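# Place the small box and bottle into the tray

## Task

Move both the small box and the bottle into the tray and leave them resting there. Keep clear of the heat block, which is hot enough to have burned someone; the person asking cannot be reached for questions, so decide on your own.

## Robot and tools

Robot: two 6-joint arms, left_arm and right_arm, each ending in a parallel two-finger gripper with a wrist camera. Joint order in every command and in every per-joint list of a result, per arm: waist (joint1), shoulder (joint2), elbow (joint3), wrist pitch (joint4), wrist yaw (joint5), wrist roll (joint6). Stated ranges in radians: waist -2.618 to 3.054, shoulder 0.000 to 3.142, elbow 0.000 to 3.142, wrist pitch -1.571 to 1.571, wrist yaw -1.571 to 1.571, wrist roll -2.094 to 2.094. Wrist yaw has its sign flipped relative to the URDF in everything you send and read (a URDF 1.2 shows as about -1.2); the listed ranges use URDF signs. True joint ends may differ from these by up to 0.059 rad either way.

Frames: the scene frame has its origin on the table top, halfway between the nominal bases, +z up, +x out over the table, left_arm toward +y (image sides are not arm names). Actual bases: left_arm at (-0.051, +0.246, 0) m, quat_wxyz (+1.000, 0, 0, +0.011); right_arm at (+0.002, -0.363, 0) m, quat_wxyz (+1.000, 0, 0, +0.014). Each arm reports end_effector_position (metres) and end_effector_quat_wxyz in its own base frame; fixed cameras and the table are in the scene frame. Reported hand poses may be off by a few centimetres, more when reaching far. The gripper's fingers point along its +z and open along its y; end_effector_position sits between the pads, about 1 cm short of the tips.

A row is always 14 plain numbers: left_arm's six joint angles then its opening, followed by the same seven for right_arm. Joint values are absolute target angles in radians (not offsets). Opening is absolute on a -1 (closed) to +1 (fully open) scale. To keep a gripper unchanged, repeat its current command; writing 0 is a real command.

Tools:
- execute_actions(actions, cameras): actions is a list of actions; each action is up to 15 rows, one per 1/30 s step; a short action repeats its final row to fill 15 steps. An empty list just reports state and images. Targets beyond a joint's range by more than 0.059 rad (and further out than the current angle) make the call rejected; slightly past the real end gets clipped, and the result may say "joint sent to its limit".
- move(target, speed, blend, opening_speed, grip_force, blocking, cameras): target is one 14-number row or a list of up to 15 such rows (absolute joint angles plus openings, same layout). All joints travel in sync along a joint-space path, so the hand traces a curve; no obstacle avoidance. speed: rad/s for the joint with farthest to go, 0.01 to 12.57, default 0.5; one value or one per target. blend (rad) rounds intermediate corners; 0 stops at each. opening_speed: rate of opening change per second on the -1..1 scale, 0.2 or more. grip_force: newtons per pad, 10 to 50, one value or one per arm; it persists, and lower forces close slowly (about 4 s at 40, 16 s at 10 from fully open). blocking=false returns after about 0.5 s while motion continues; a new move replaces it. Paths under 0.5 s are stretched; over 10 s they stop short. The result adds a "move:" line: done, off_target (resting over 0.035 rad away), moving, held, fault, possibly with limits=held. Neither done nor off_target tells you about contact.
- wait(seconds 0 to 10): lets time pass holding the last command; a running move continues.
- stop(): brakes a running move; fast moves need room to stop.
- zoom_image(camera, region [x0,y0,x1,y1] pixels, at most 504 by 504): closer view of the latest image of cam_high, cam_over, cam_left_wrist or cam_right_wrist (each 672x504).
- read_manual(section="licences"): licence text only.
- finished_scene(scene=1): irreversible end; the goal must hold without the robot.

Motion limits: per step, each joint target stays within 0.339 rad (waist, shoulder, elbow) or 2.2 rad (wrist joints) of its measured angle; if a step would shift the gripper over 200 mm, that arm's targets are scaled back. Far targets thus need several actions; send the remainder again if motion stops early. To hold a joint, resend its "Joint targets" value.

Result lines: Joint positions and Joint velocities per arm (rad, rad/s, then pad gap in m; 0.094 when fully open); "within noise" means negligible velocity. Joint targets shows current drive goals. Tool commands shows gripper commands. grip_measured is the measured opening on the -1..1 scale; empty it reads up to about 2.5 mm wide, on a firm part up to about 3 mm narrower. Squeeze rises roughly 1 N per 0.001 below first touch, then jumps to the force limit (about 50 to 64 N per pad at full). Release by commanding well above grip_measured. Joint torques are total drive output, with offsets and noise; the first three wrap at ±28 N m. "joint command not followed" means the clearance check altered targets; it does not keep the grippers apart. Motor temperatures: MOTOR HOT at 75 °C, fault and folding of that arm at 90 °C, collapse at 100 °C; avoid long stretched holds or pushing toward unreachable poses.

Avoid: touching the heat block; dropping or releasing moving objects; knocking anything off the table or leaving it off; fast impacts or strong presses on fixed or heavy items; any contact between the two arms, including one gripper closing on the other's fingers; straining the wrist camera cables. Loose objects may occasionally get nudged by outside disturbances. Close slowly on anything fragile.

Each tool is called after ">>>" as a command line: name --argument value for each argument, lists and objects as JSON in quotes; but a table of rows of numbers goes row by row, as --pt "numbers of a row", without its own name.

## Session

>>> execute_actions --actions '[]'

Scene clock: 0.00 s.
left_arm: end_effector_position=(+0.3991, -0.0252, +0.1225) grip_measured=+1.000 end_effector_quat_wxyz=(+0.637, +0.020, +0.770, +0.014) | right_arm: end_effector_position=(+0.3917, -0.0305, +0.1031) grip_measured=+1.000 end_effector_quat_wxyz=(+0.589, +0.073, +0.799, -0.102)
Joint positions: left_arm=[-0.115 1.566 0.322 1.054 0.11 0.027 0.094] | right_arm=[0.059 1.547 0.346 0.896 -0.308 0.015 0.094]
Joint velocities: within noise
Joint torques (N m): no reading
Motor temperatures (°C): left_arm=[24 29 31 42 26 26 24] | right_arm=[24 31 37 40 25 26 28]
Heat: left arm: 42 °C; right arm: 40 °C.
Joint targets: left_arm=[-0.115 1.560 0.329 1.053 0.111 0.026] | right_arm=[0.059 1.542 0.350 0.888 -0.309 0.015]
Tool commands: left_gripper/opening=+1.0 right_gripper/opening=+1.0

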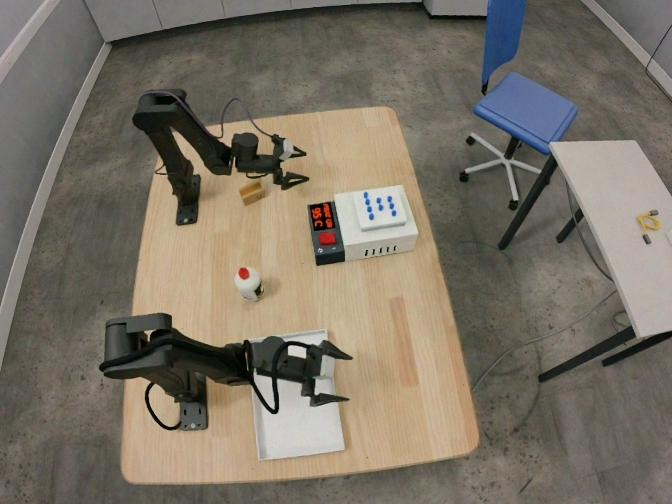

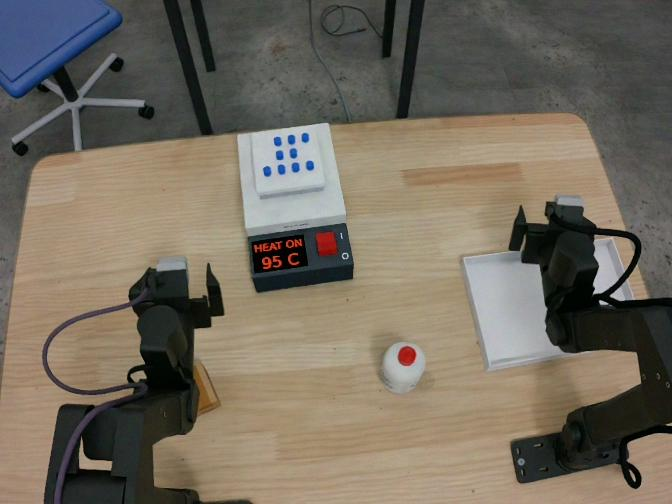

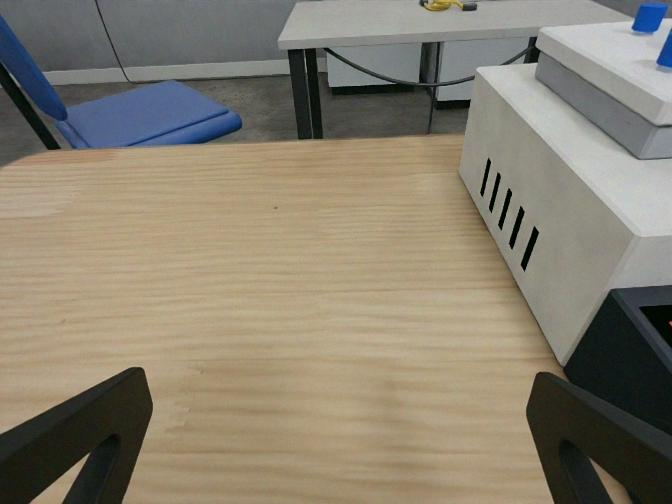

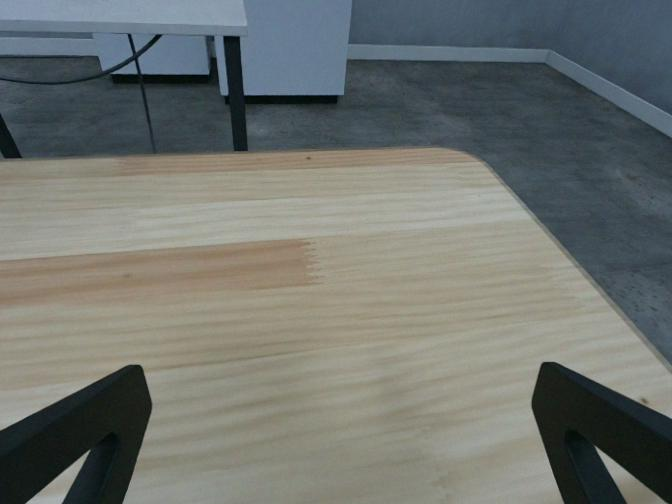

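>>> zoom_image --camera "cam_over" --region '[100, 220, 436, 472]'

>>> zoom_image --camera "cam_high" --region '[110, 80, 450, 335]'

>>> zoom_image --camera "cam_over" --region '[430, 170, 672, 400]'

Scaled by 1.500 from the camera's 672x504 image, which has a finer 960x720 frame.

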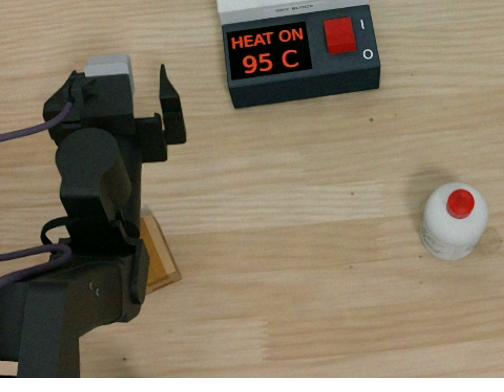

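Scaled by 1.482 from the camera's 672x504 image, which has a finer 960x720 frame.

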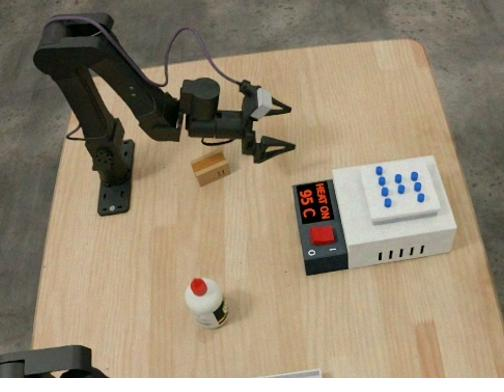

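Scaled by 2.083 from the camera's 672x504 image, which has a finer 960x720 frame.

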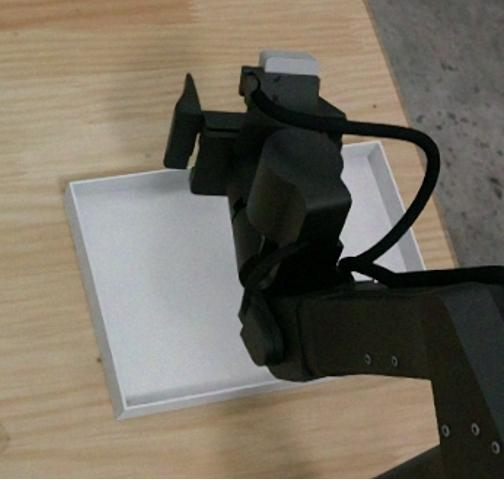

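>>> move --pt "-0.22 1.024 1.074 -0.95 0.05 0.01 1.0 0.5 1.132 1.25 -1.018 -0.15 0.0 1.0" --pt "-0.30 1.319 1.179 -1.43 0.0 0.0 1.0 0.979 1.563 1.579 -1.416 0.0 0.0 1.0" --speed 1.0 --blend 0.2

Scene clock: 249.07 s.
left_arm: end_effector_position=(+0.1968, -0.0567, +0.1424) grip_measured=+1.000 end_effector_quat_wxyz=(+0.003, +0.149, +0.989, +0.004) | right_arm: end_effector_position=(+0.1686, +0.2510, +0.1940) grip_measured=+1.000 end_effector_quat_wxyz=(+0.072, -0.467, +0.881, +0.034)
Joint positions: left_arm=[-0.294 1.312 1.148 -1.402 0.009 0.006 0.094] | right_arm=[0.981 1.56 1.555 -1.406 -0.008 0.005 0.094]
Joint torques (N m): left_arm=[-0.65 -2.99 10.63 0.01 -0.09 -0.11] | right_arm=[-0.27 -6.35 7.82 0.19 0.1 -0.06]
Heat: left arm: 43 °C; right arm: 41 °C.
Joint targets: left_arm=[-0.300 1.319 1.179 -1.430 0.000 0.000] | right_arm=[0.979 1.563 1.579 -1.416 0.000 0.000]
move: done

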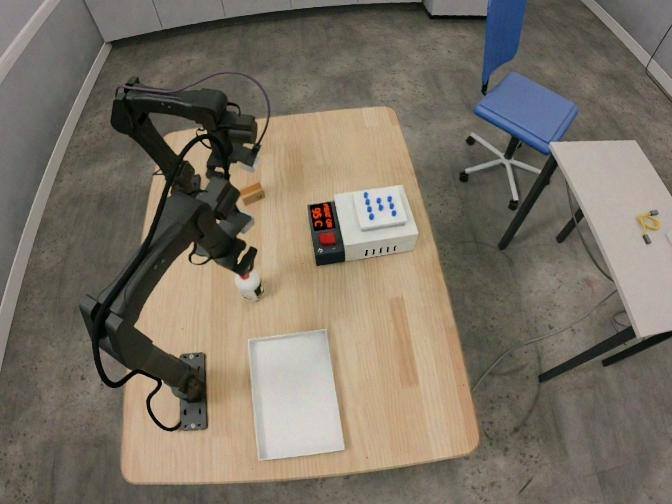

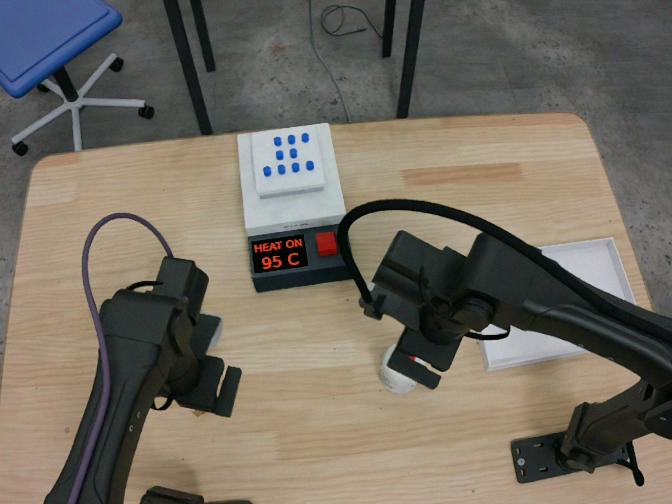

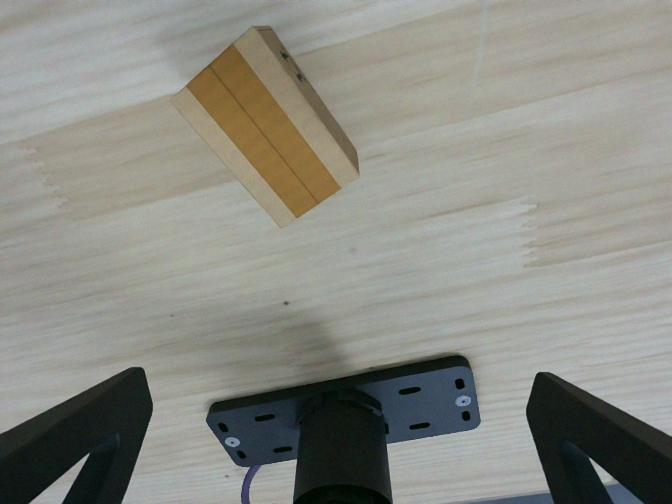

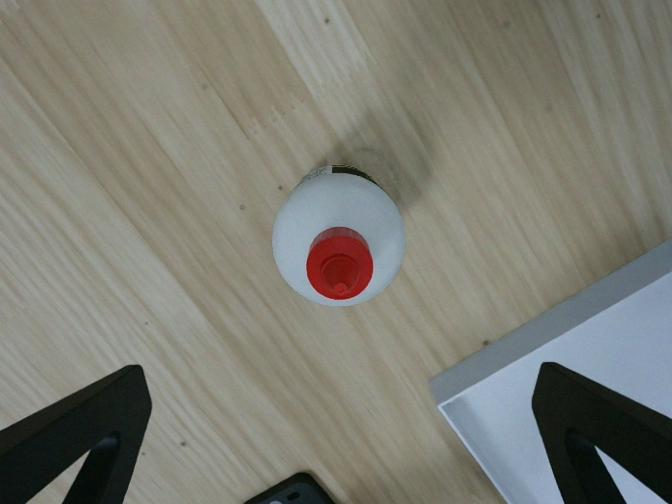

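>>> zoom_image --camera "cam_left_wrist" --region '[150, 0, 402, 252]'

Scaled by 2.000 from the camera's 672x504 image, which has a finer 960x720 frame.

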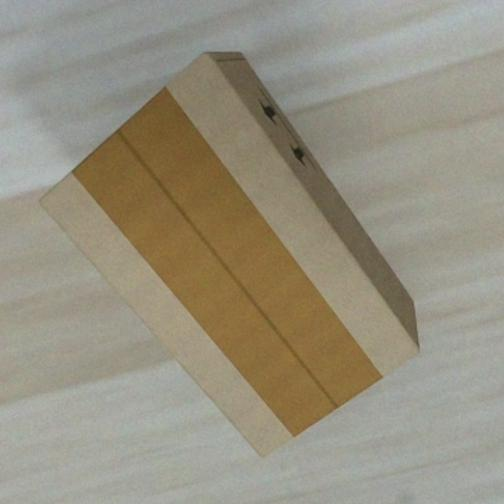

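>>> zoom_image --camera "cam_right_wrist" --region '[240, 130, 440, 330]'

Scaled by 2.520 from the camera's 672x504 image, which has a finer 960x720 frame.

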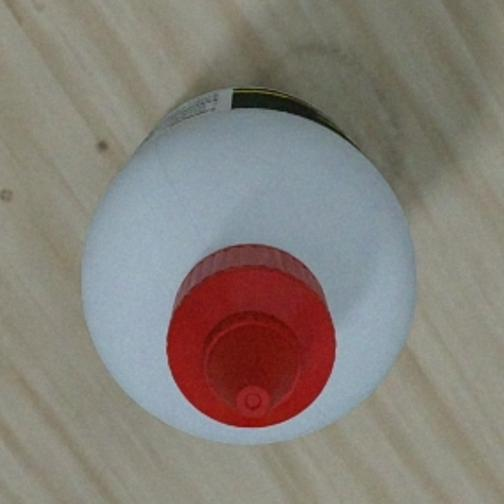

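>>> move --target '[-0.415,1.0036,0.731,-0.852,0.3088,-0.6775,1.0,0.973,1.7354,1.684,-1.506,0.0,0.0,1.0]' --speed 0.8

Scene clock: 563.00 s.
left_arm: end_effector_position=(+0.2393, -0.0471, +0.1155) grip_measured=+1.000 end_effector_quat_wxyz=(+0.258, -0.157, +0.953, +0.007) | right_arm: end_effector_position=(+0.1743, +0.2579, +0.1741) grip_measured=+1.000 end_effector_quat_wxyz=(+0.008, -0.468, +0.884, +0.000)
Joint positions: left_arm=[-0.408 1.019 0.746 -0.853 0.285 -0.669 0.094] | right_arm=[0.978 1.721 1.661 -1.496 -0.008 0.005 0.094]
Joint torques (N m): left_arm=[-0.75 -3.14 6.97 0.95 0.44 -0.14] | right_arm=[-0.61 -6.83 7.64 -0.07 0.1 -0.06]
Motor temperatures (°C): left_arm=[24 23 31 31 24 23 24] | right_arm=[24 30 35 29 22 25 24]
Heat: left arm: 31 °C; right arm: 35 °C.
Joint targets: left_arm=[-0.415 1.004 0.731 -0.852 0.309 -0.678] | right_arm=[0.973 1.735 1.684 -1.506 0.000 0.000]
move: done

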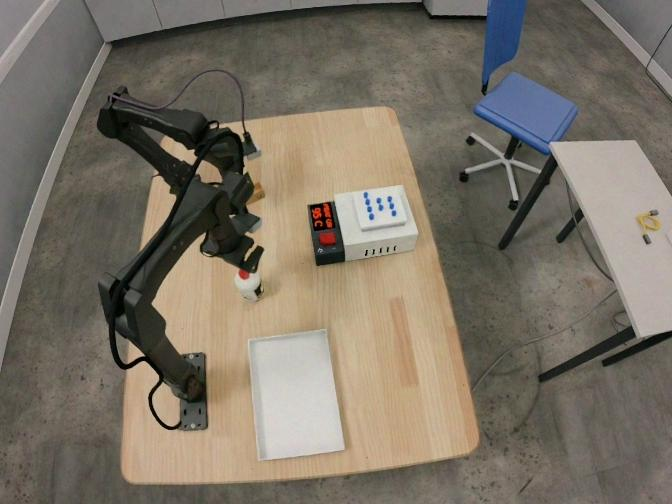

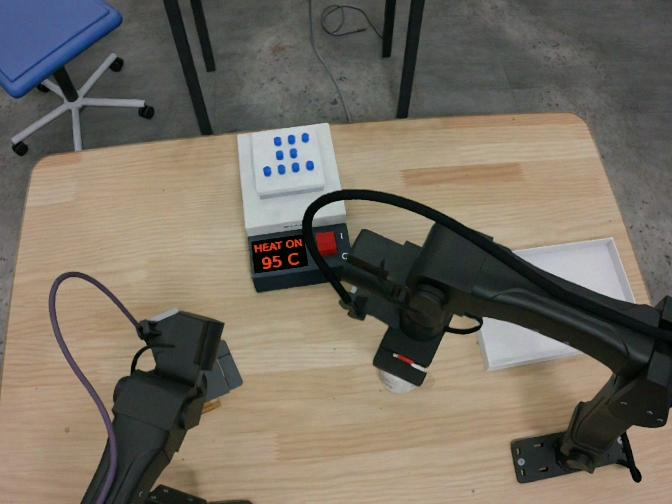

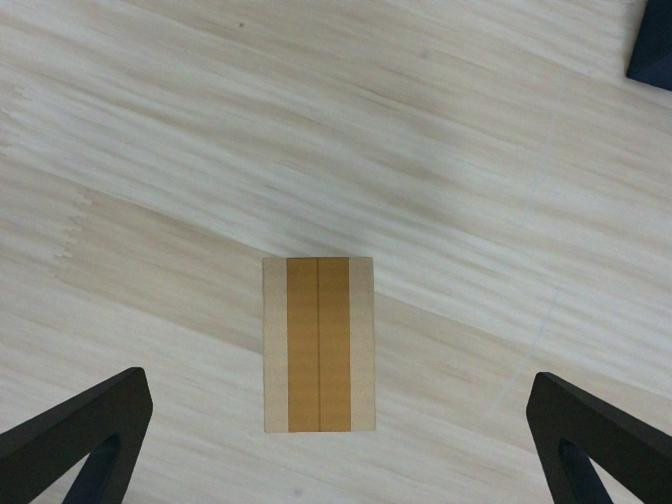

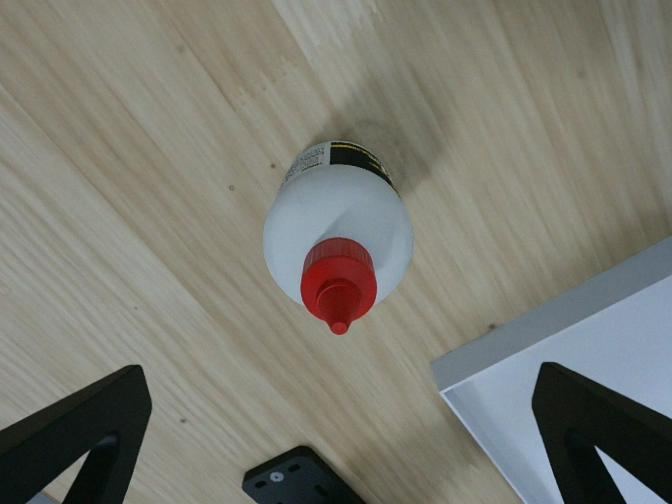

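>>> move --target '[-0.380,1.093,0.431,-0.486,0.309,-0.668,1.0,0.973,1.743,1.427,-1.284,0.0,0.0,1.0]' --speed 0.3

Scene clock: 626.27 s.
left_arm: end_effector_position=(+0.2350, -0.0397, +0.0334) grip_measured=+1.000 end_effector_quat_wxyz=(+0.256, -0.167, +0.952, +0.011) | right_arm: end_effector_position=(+0.1728, +0.2557, +0.1164) grip_measured=+1.000 end_effector_quat_wxyz=(-0.006, -0.468, +0.884, -0.007)
Joint positions: left_arm=[-0.387 1.087 0.444 -0.489 0.286 -0.67 0.094] | right_arm=[0.978 1.727 1.438 -1.298 -0.008 0.005 0.094]
Joint torques (N m): left_arm=[0.66 -1.54 6.75 0.92 0.44 -0.01] | right_arm=[-0.59 -6.83 4.9 0.12 0.1 -0.06]
Heat: left arm: 31 °C; right arm: 36 °C.
Joint targets: left_arm=[-0.380 1.093 0.431 -0.486 0.309 -0.668] | right_arm=[0.973 1.743 1.427 -1.284 0.000 0.000]
move: done

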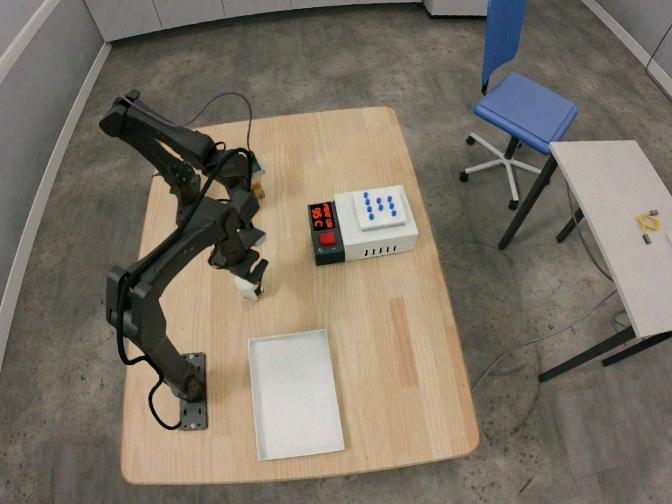

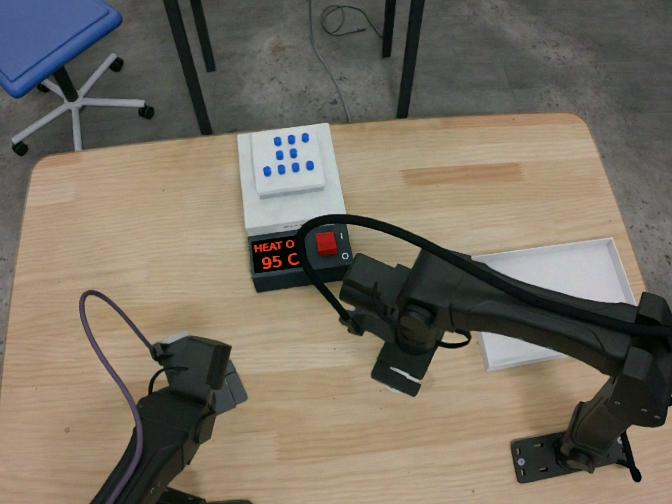

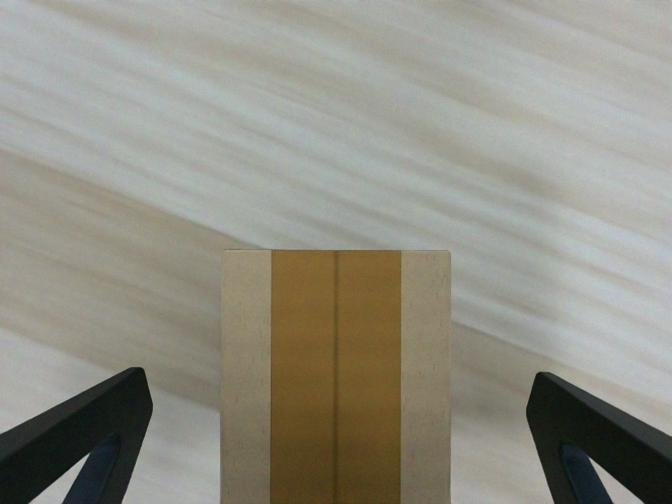

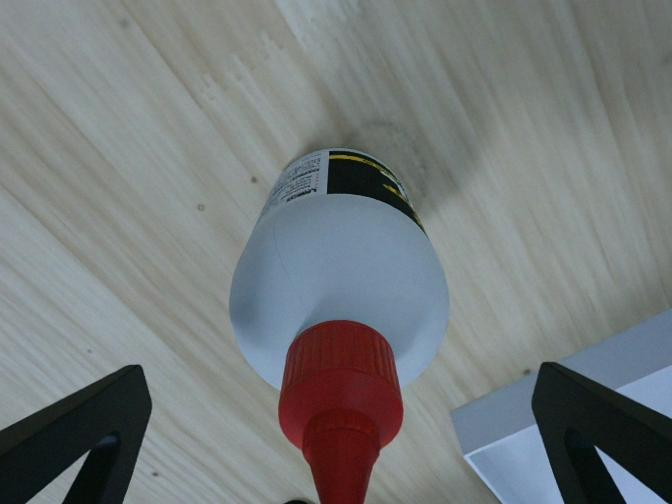

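>>> move --target '[-0.380,1.093,0.431,-0.486,0.309,-0.668,-0.17,0.973,1.743,1.427,-1.253,0.0,0.0,1.0]' --speed 0.3 --grip_force '[25, 30]' --cameras '["cam_left_wrist", "cam_right_wrist"]'

Scene clock: 678.10 s.
left_arm: end_effector_position=(+0.2351, -0.0397, +0.0334) grip_measured=-0.047 end_effector_quat_wxyz=(+0.257, -0.167, +0.952, +0.011) | right_arm: end_effector_position=(+0.1772, +0.2623, +0.1164) grip_measured=+1.000 end_effector_quat_wxyz=(+0.008, -0.468, +0.884, +0.000)
Joint positions: left_arm=[-0.387 1.087 0.444 -0.488 0.286 -0.67 0.045] | right_arm=[0.978 1.727 1.438 -1.267 -0.008 0.005 0.094]
Joint torques (N m): left_arm=[0.72 -1.54 6.69 0.94 0.42 -0.02] | right_arm=[-0.59 -6.89 4.96 0.18 0.1 -0.06]
Heat: left arm: 32 °C; right arm: 33 °C.
Joint targets: left_arm=[-0.380 1.093 0.431 -0.486 0.309 -0.668] | right_arm=[0.973 1.743 1.427 -1.253 0.000 0.000]
grip_force (N): 25, 30
move: done
Images, in order (width x height): cam_left_wrist 672x504, cam_right_wrist 672x504.

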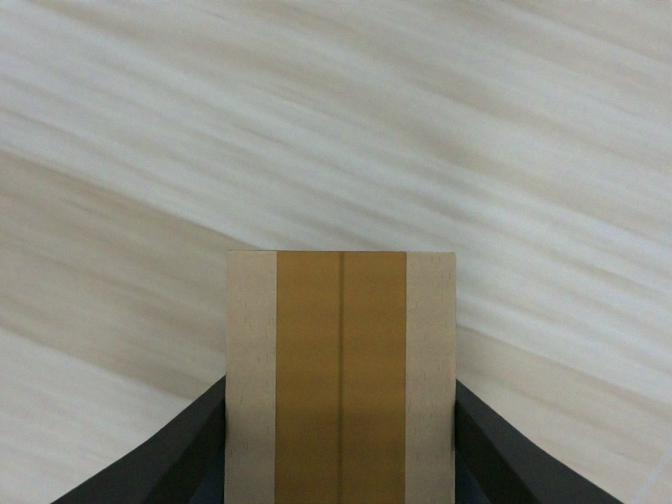

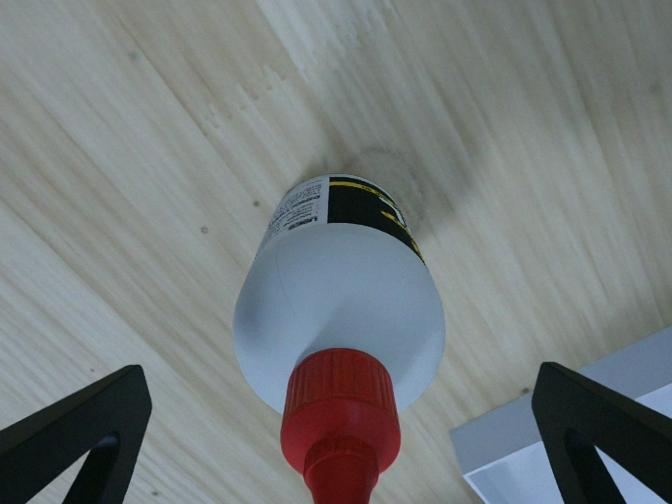

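>>> move --target '[-0.390,1.010,0.755,-0.850,0.309,-0.668,-0.17,0.973,1.743,1.427,-1.253,0.0,0.0,-0.60]' --speed 0.3 --cameras '["cam_high", "cam_left_wrist", "cam_right_wrist"]'

Scene clock: 692.80 s.
left_arm: end_effector_position=(+0.2402, -0.0418, +0.1085) grip_measured=-0.047 end_effector_quat_wxyz=(+0.257, -0.167, +0.952, +0.011) | right_arm: end_effector_position=(+0.1772, +0.2624, +0.1164) grip_measured=-0.454 end_effector_quat_wxyz=(+0.008, -0.468, +0.884, +0.000)
Joint positions: left_arm=[-0.387 1.025 0.723 -0.829 0.286 -0.67 0.045] | right_arm=[0.978 1.727 1.438 -1.267 -0.007 0.005 0.026]
Joint torques (N m): left_arm=[-0.35 -3.12 11.62 0.71 0.44 -0.02] | right_arm=[-0.59 -6.89 4.96 0.18 0.1 -0.06]
Heat: left arm: 31 °C; right arm: 33 °C.
Joint targets: left_arm=[-0.390 1.010 0.755 -0.850 0.309 -0.668] | right_arm=[0.973 1.743 1.427 -1.253 0.000 0.000]
grip_force (N): 25, 30
move: done
Images, in order (width x height): cam_high 672x504, cam_left_wrist 672x504, cam_right_wrist 672x504.

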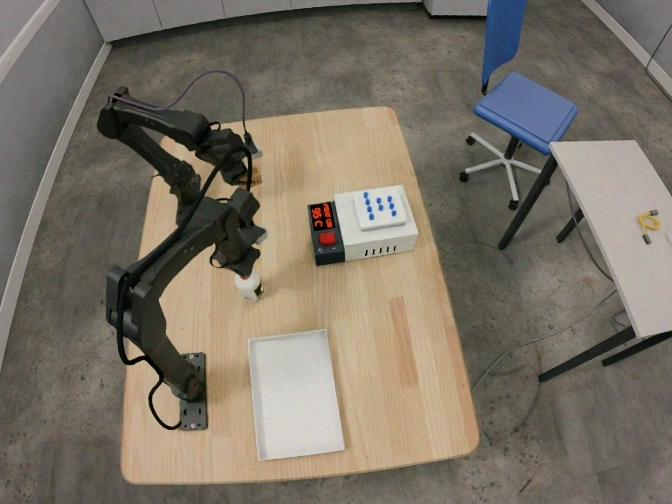

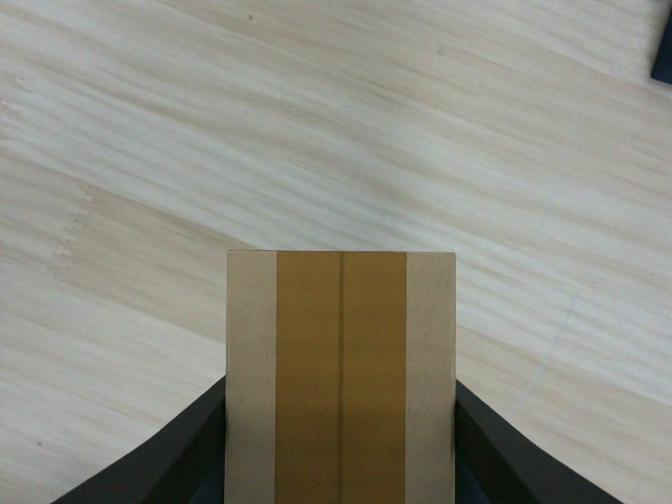

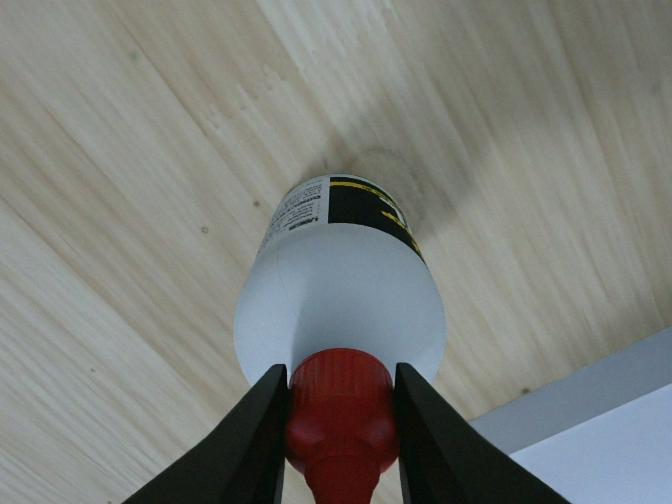

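>>> move --target '[-0.390,1.010,0.755,-0.850,0.309,-0.668,-0.17,0.973,1.775,1.756,-1.551,0.0,0.0,-0.60]' --speed 0.35

Scene clock: 730.83 s.
left_arm: end_effector_position=(+0.2402, -0.0418, +0.1085) grip_measured=-0.047 end_effector_quat_wxyz=(+0.257, -0.167, +0.952, +0.011) | right_arm: end_effector_position=(+0.1775, +0.2628, +0.1820) grip_measured=-0.456 end_effector_quat_wxyz=(+0.005, -0.468, +0.884, -0.001)
Joint positions: left_arm=[-0.387 1.025 0.723 -0.829 0.286 -0.67 0.045] | right_arm=[0.978 1.757 1.735 -1.54 -0.007 0.005 0.026]
Joint torques (N m): left_arm=[-0.36 -3.08 11.64 0.71 0.44 -0.01] | right_arm=[-0.58 -6.79 7.41 -0.09 0.1 -0.06]
Heat: left arm: 32 °C; right arm: 33 °C.
Joint targets: left_arm=[-0.390 1.010 0.755 -0.850 0.309 -0.668] | right_arm=[0.973 1.775 1.756 -1.551 0.000 0.000]
grip_force (N): 25, 30
move: done

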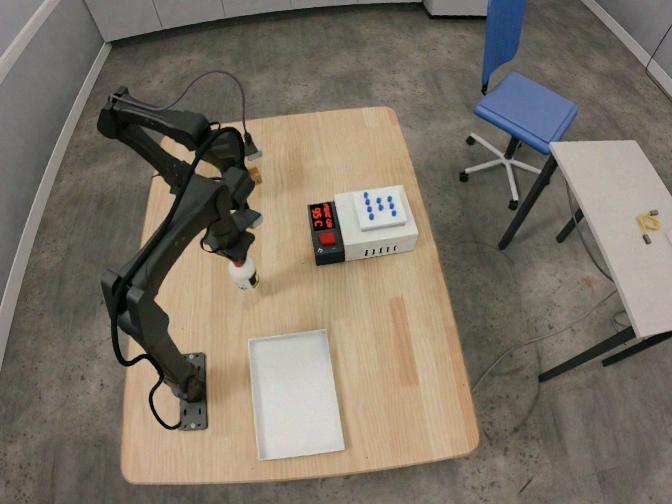

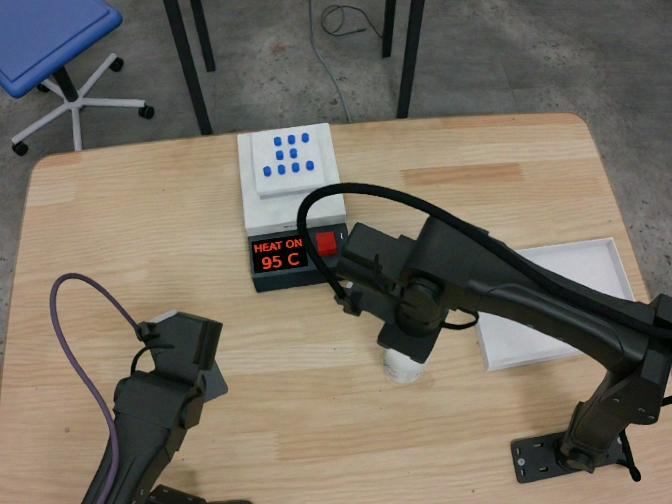

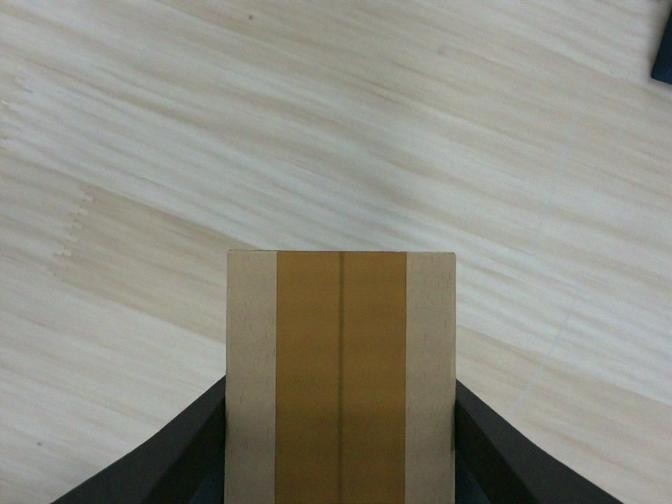

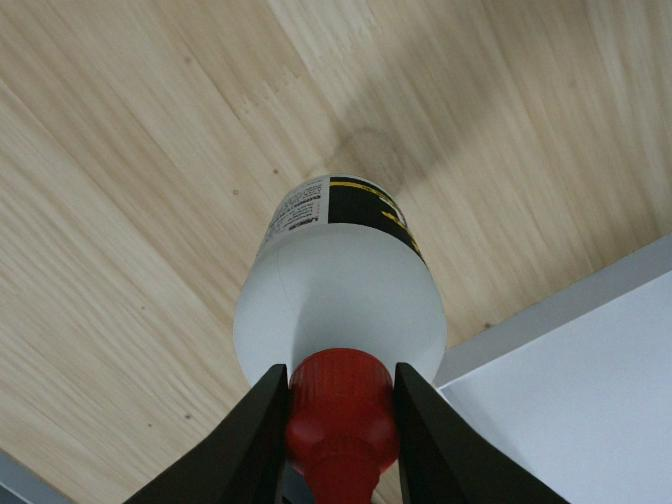

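>>> move --target '[-0.95,1.625,1.355,-0.63,0.10,-0.25,-0.17,-0.305,1.775,1.756,-1.551,0.0,0.0,-0.60]' --speed 0.8

Scene clock: 773.23 s.
left_arm: end_effector_position=(+0.2664, -0.3389, +0.1673) grip_measured=-0.047 end_effector_quat_wxyz=(+0.284, +0.306, +0.898, -0.137) | right_arm: end_effector_position=(+0.3020, -0.0964, +0.1820) grip_measured=-0.456 end_effector_quat_wxyz=(+0.004, +0.157, +0.988, -0.003)
Joint positions: left_arm=[-0.95 1.611 1.316 -0.64 0.103 -0.258 0.045] | right_arm=[-0.31 1.757 1.735 -1.54 -0.004 0.004 0.026]
Joint torques (N m): left_arm=[-0.06 -6 12.63 1.24 0.02 0.03] | right_arm=[0.35 -6.79 7.41 -0.09 0.07 -0.06]
Heat: left arm: 32 °C; right arm: 34 °C.
Joint targets: left_arm=[-0.950 1.625 1.355 -0.630 0.100 -0.250] | right_arm=[-0.305 1.775 1.756 -1.551 0.000 0.000]
grip_force (N): 25, 30
move: off_target (left_arm); left_arm: the elbow is farthest, 0.039 rad from its target

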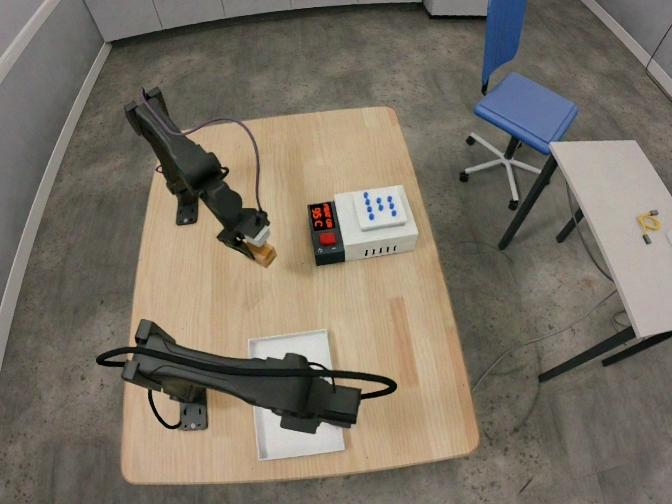

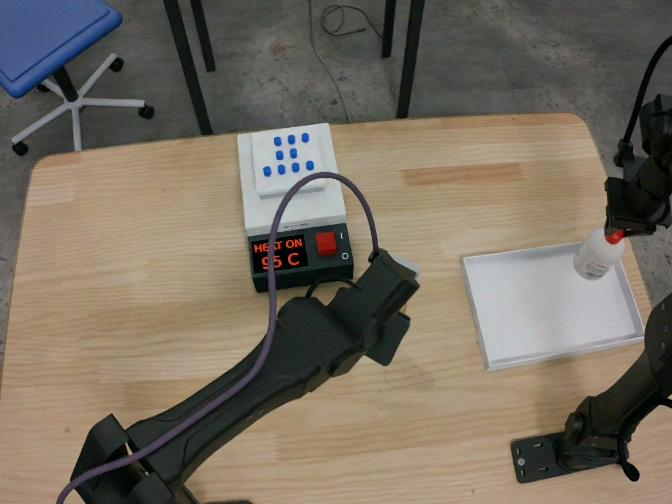

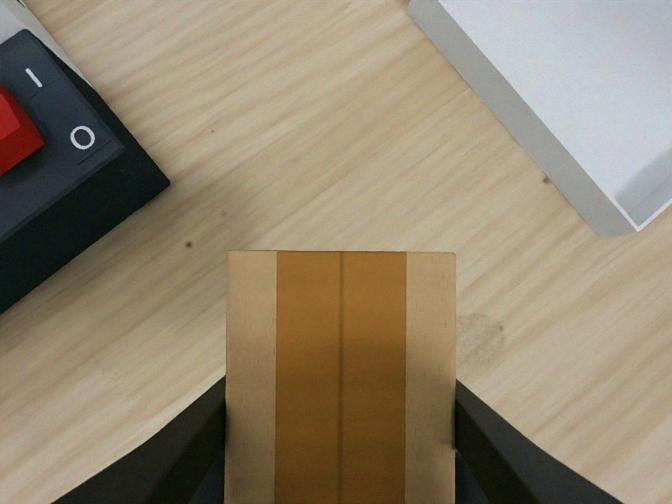

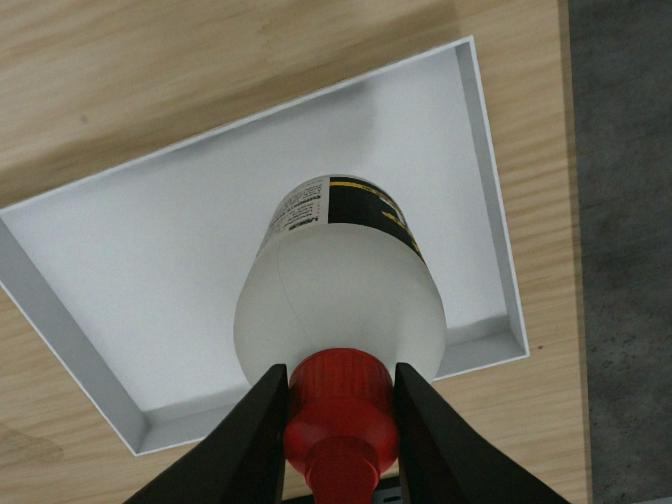

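>>> move --target '[-0.95,1.625,1.355,-0.63,0.10,-0.25,-0.17,-0.305,1.720,1.441,-1.265,0.0,0.0,-0.60]' --speed 0.25 --cameras '["cam_over", "cam_right_wrist"]'

Scene clock: 793.97 s.
left_arm: end_effector_position=(+0.2664, -0.3389, +0.1673) grip_measured=-0.047 end_effector_quat_wxyz=(+0.284, +0.307, +0.898, -0.137) | right_arm: end_effector_position=(+0.2980, -0.0951, +0.1188) grip_measured=-0.456 end_effector_quat_wxyz=(-0.006, +0.157, +0.988, -0.001)
Joint positions: left_arm=[-0.95 1.611 1.316 -0.64 0.103 -0.258 0.045] | right_arm=[-0.31 1.737 1.459 -1.303 -0.004 0.004 0.026]
Joint torques (N m): left_arm=[-0.03 -6 12.67 1.24 0.03 0.05] | right_arm=[0.35 -9.47 4.41 0.39 0.06 -0.06]
Heat: left arm: 32 °C; right arm: 34 °C.
Joint targets: left_arm=[-0.950 1.625 1.355 -0.630 0.100 -0.250] | right_arm=[-0.305 1.720 1.441 -1.265 0.000 0.000]
grip_force (N): 25, 30
move: off_target (left_arm, right_arm); left_arm: the elbow is farthest, 0.039 rad from its target; right_arm: the wrist pitch is farthest, 0.038 rad from its target
Images, in order (width x height): cam_over 672x504, cam_right_wrist 672x504.

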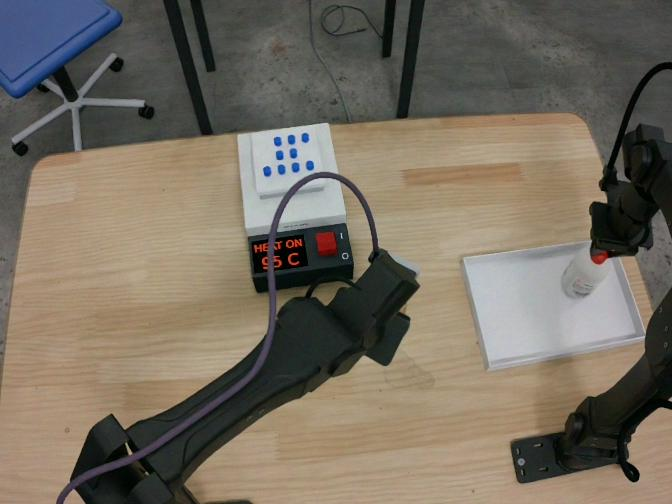

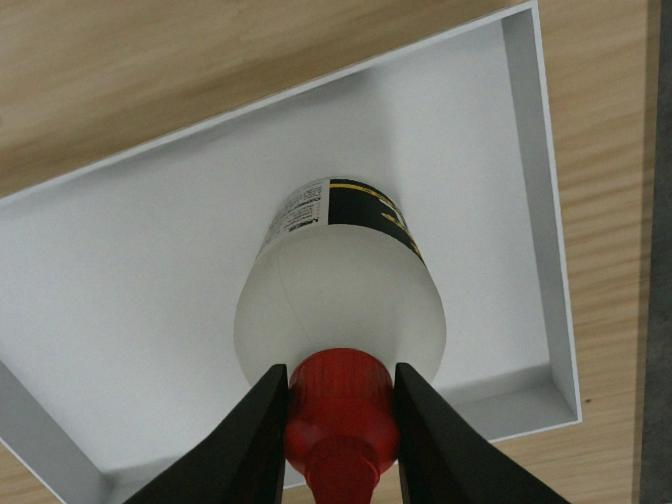

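>>> move --pt "-0.95 1.625 1.355 -0.63 0.10 -0.25 -0.17 -0.308 1.737 1.459 -1.303 0.0 0.0 0.1" --pt "-0.95 1.625 1.355 -0.63 0.10 -0.25 -0.17 -0.308 1.775 1.760 -1.545 0.0 0.0 0.1" --pt "-1.142 2.383 2.2185 -0.685 0.0 0.0 -0.17 -0.75 1.70 1.760 -1.45 0.0 0.0 0.1" --speed '[0.3,0.5,0.8]' --blend '[0,0.04,0]' --opening_speed 0.7

Scene clock: 828.23 s.
left_arm: end_effector_position=(+0.2604, -0.5671, +0.1284) grip_measured=-0.047 end_effector_quat_wxyz=(+0.295, +0.503, +0.791, -0.188) | right_arm: end_effector_position=(+0.2457, -0.2281, +0.1936) grip_measured=+0.098 end_effector_quat_wxyz=(+0.056, +0.368, +0.928, -0.023)
Joint positions: left_arm=[-1.144 2.364 2.18 -0.673 0.007 -0.009 0.045] | right_arm=[-0.75 1.727 1.739 -1.463 -0.002 0.004 0.052]
Joint torques (N m): left_arm=[0.2 -11.37 12.67 1.11 -0.08 0.01] | right_arm=[-0.08 -10.19 7.49 0.37 0.04 -0.06]
Heat: left arm: 33 °C; right arm: 33 °C.
Joint targets: left_arm=[-1.142 2.383 2.218 -0.685 0.000 0.000] | right_arm=[-0.750 1.700 1.760 -1.450 0.000 0.000]
grip_force (N): 25, 30
move: off_target (left_arm); left_arm: the elbow is farthest, 0.039 rad from its target

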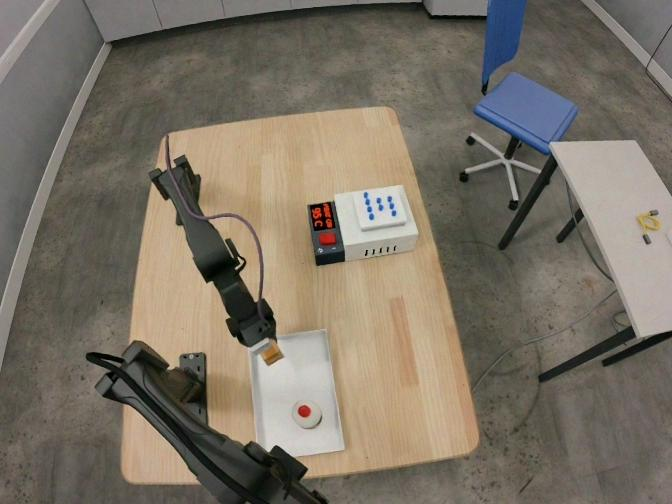

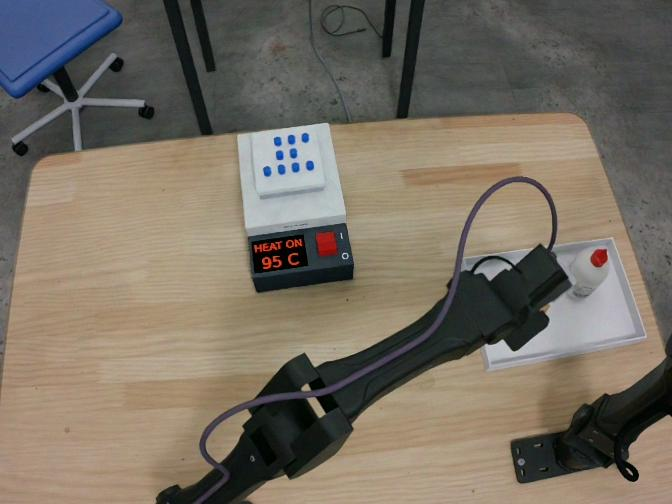

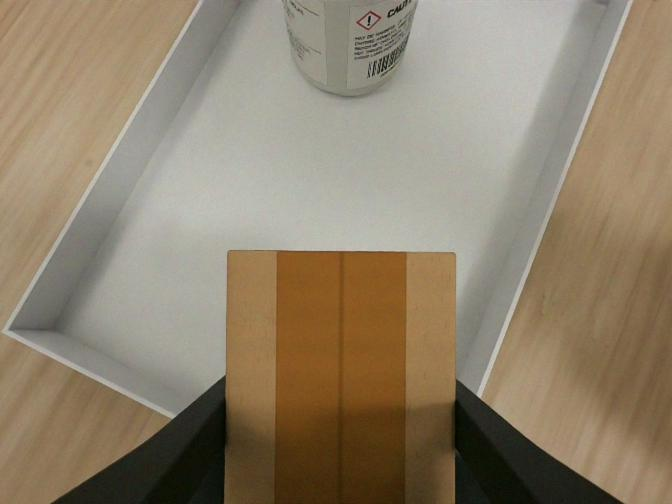

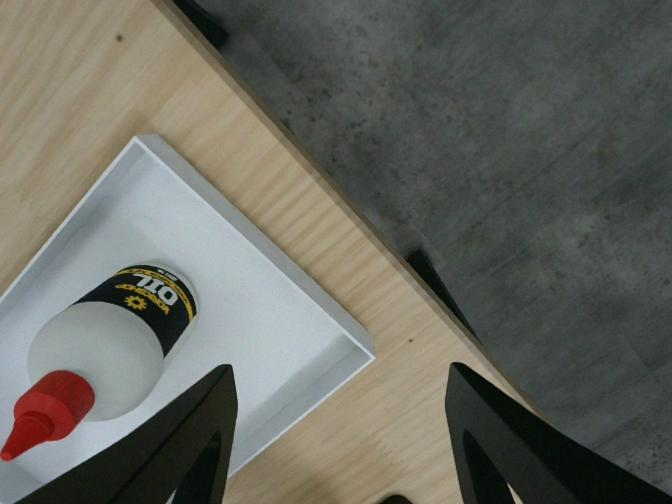

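>>> move --target '[-1.142,2.655,2.470,-0.796,0.0,0.0,-0.17,-0.75,1.725,1.745,-1.463,0.0,0.0,0.1]' --speed 0.22

Scene clock: 881.13 s.
left_arm: end_effector_position=(+0.2679, -0.5836, +0.0508) grip_measured=-0.047 end_effector_quat_wxyz=(+0.247, +0.514, +0.807, -0.156) | right_arm: end_effector_position=(+0.2457, -0.2281, +0.1936) grip_measured=+0.098 end_effector_quat_wxyz=(+0.056, +0.368, +0.928, -0.023)
Joint positions: left_arm=[-1.144 2.629 2.431 -0.78 0.007 -0.008 0.045] | right_arm=[-0.75 1.727 1.739 -1.463 -0.002 0.004 0.052]
Joint torques (N m): left_arm=[0.12 -12.12 12.46 0.95 -0.07 0.06] | right_arm=[-0.09 -8.16 6.22 0.22 0.04 -0.06]
Heat: left arm: 32 °C; right arm: 34 °C.
Joint targets: left_arm=[-1.142 2.655 2.470 -0.796 0.000 0.000] | right_arm=[-0.750 1.725 1.745 -1.463 0.000 0.000]
grip_force (N): 25, 30
move: off_target (left_arm); left_arm: the elbow is farthest, 0.039 rad from its target

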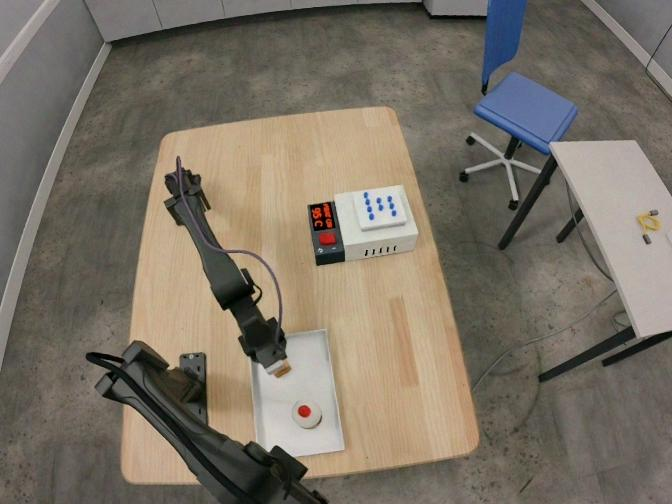

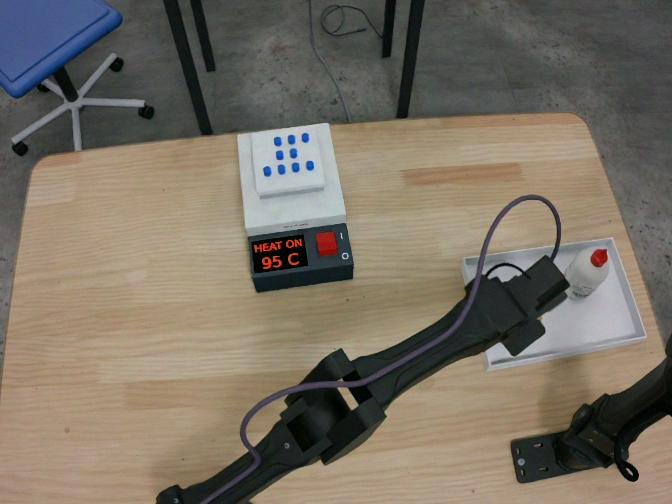

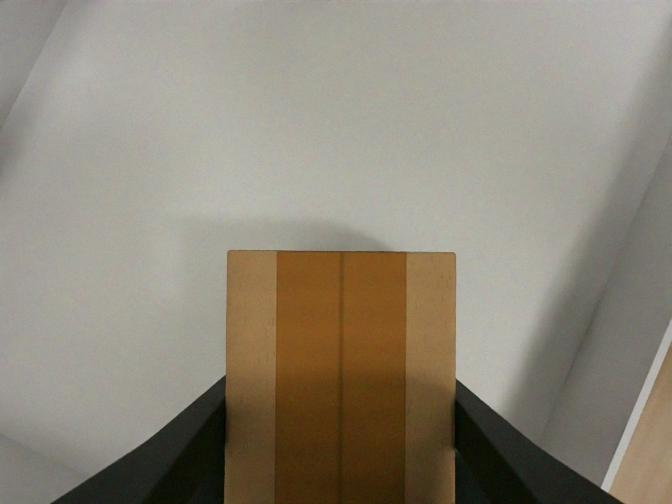

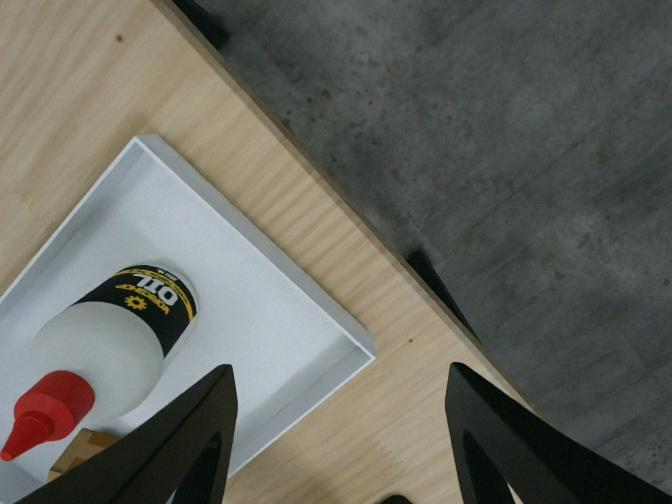

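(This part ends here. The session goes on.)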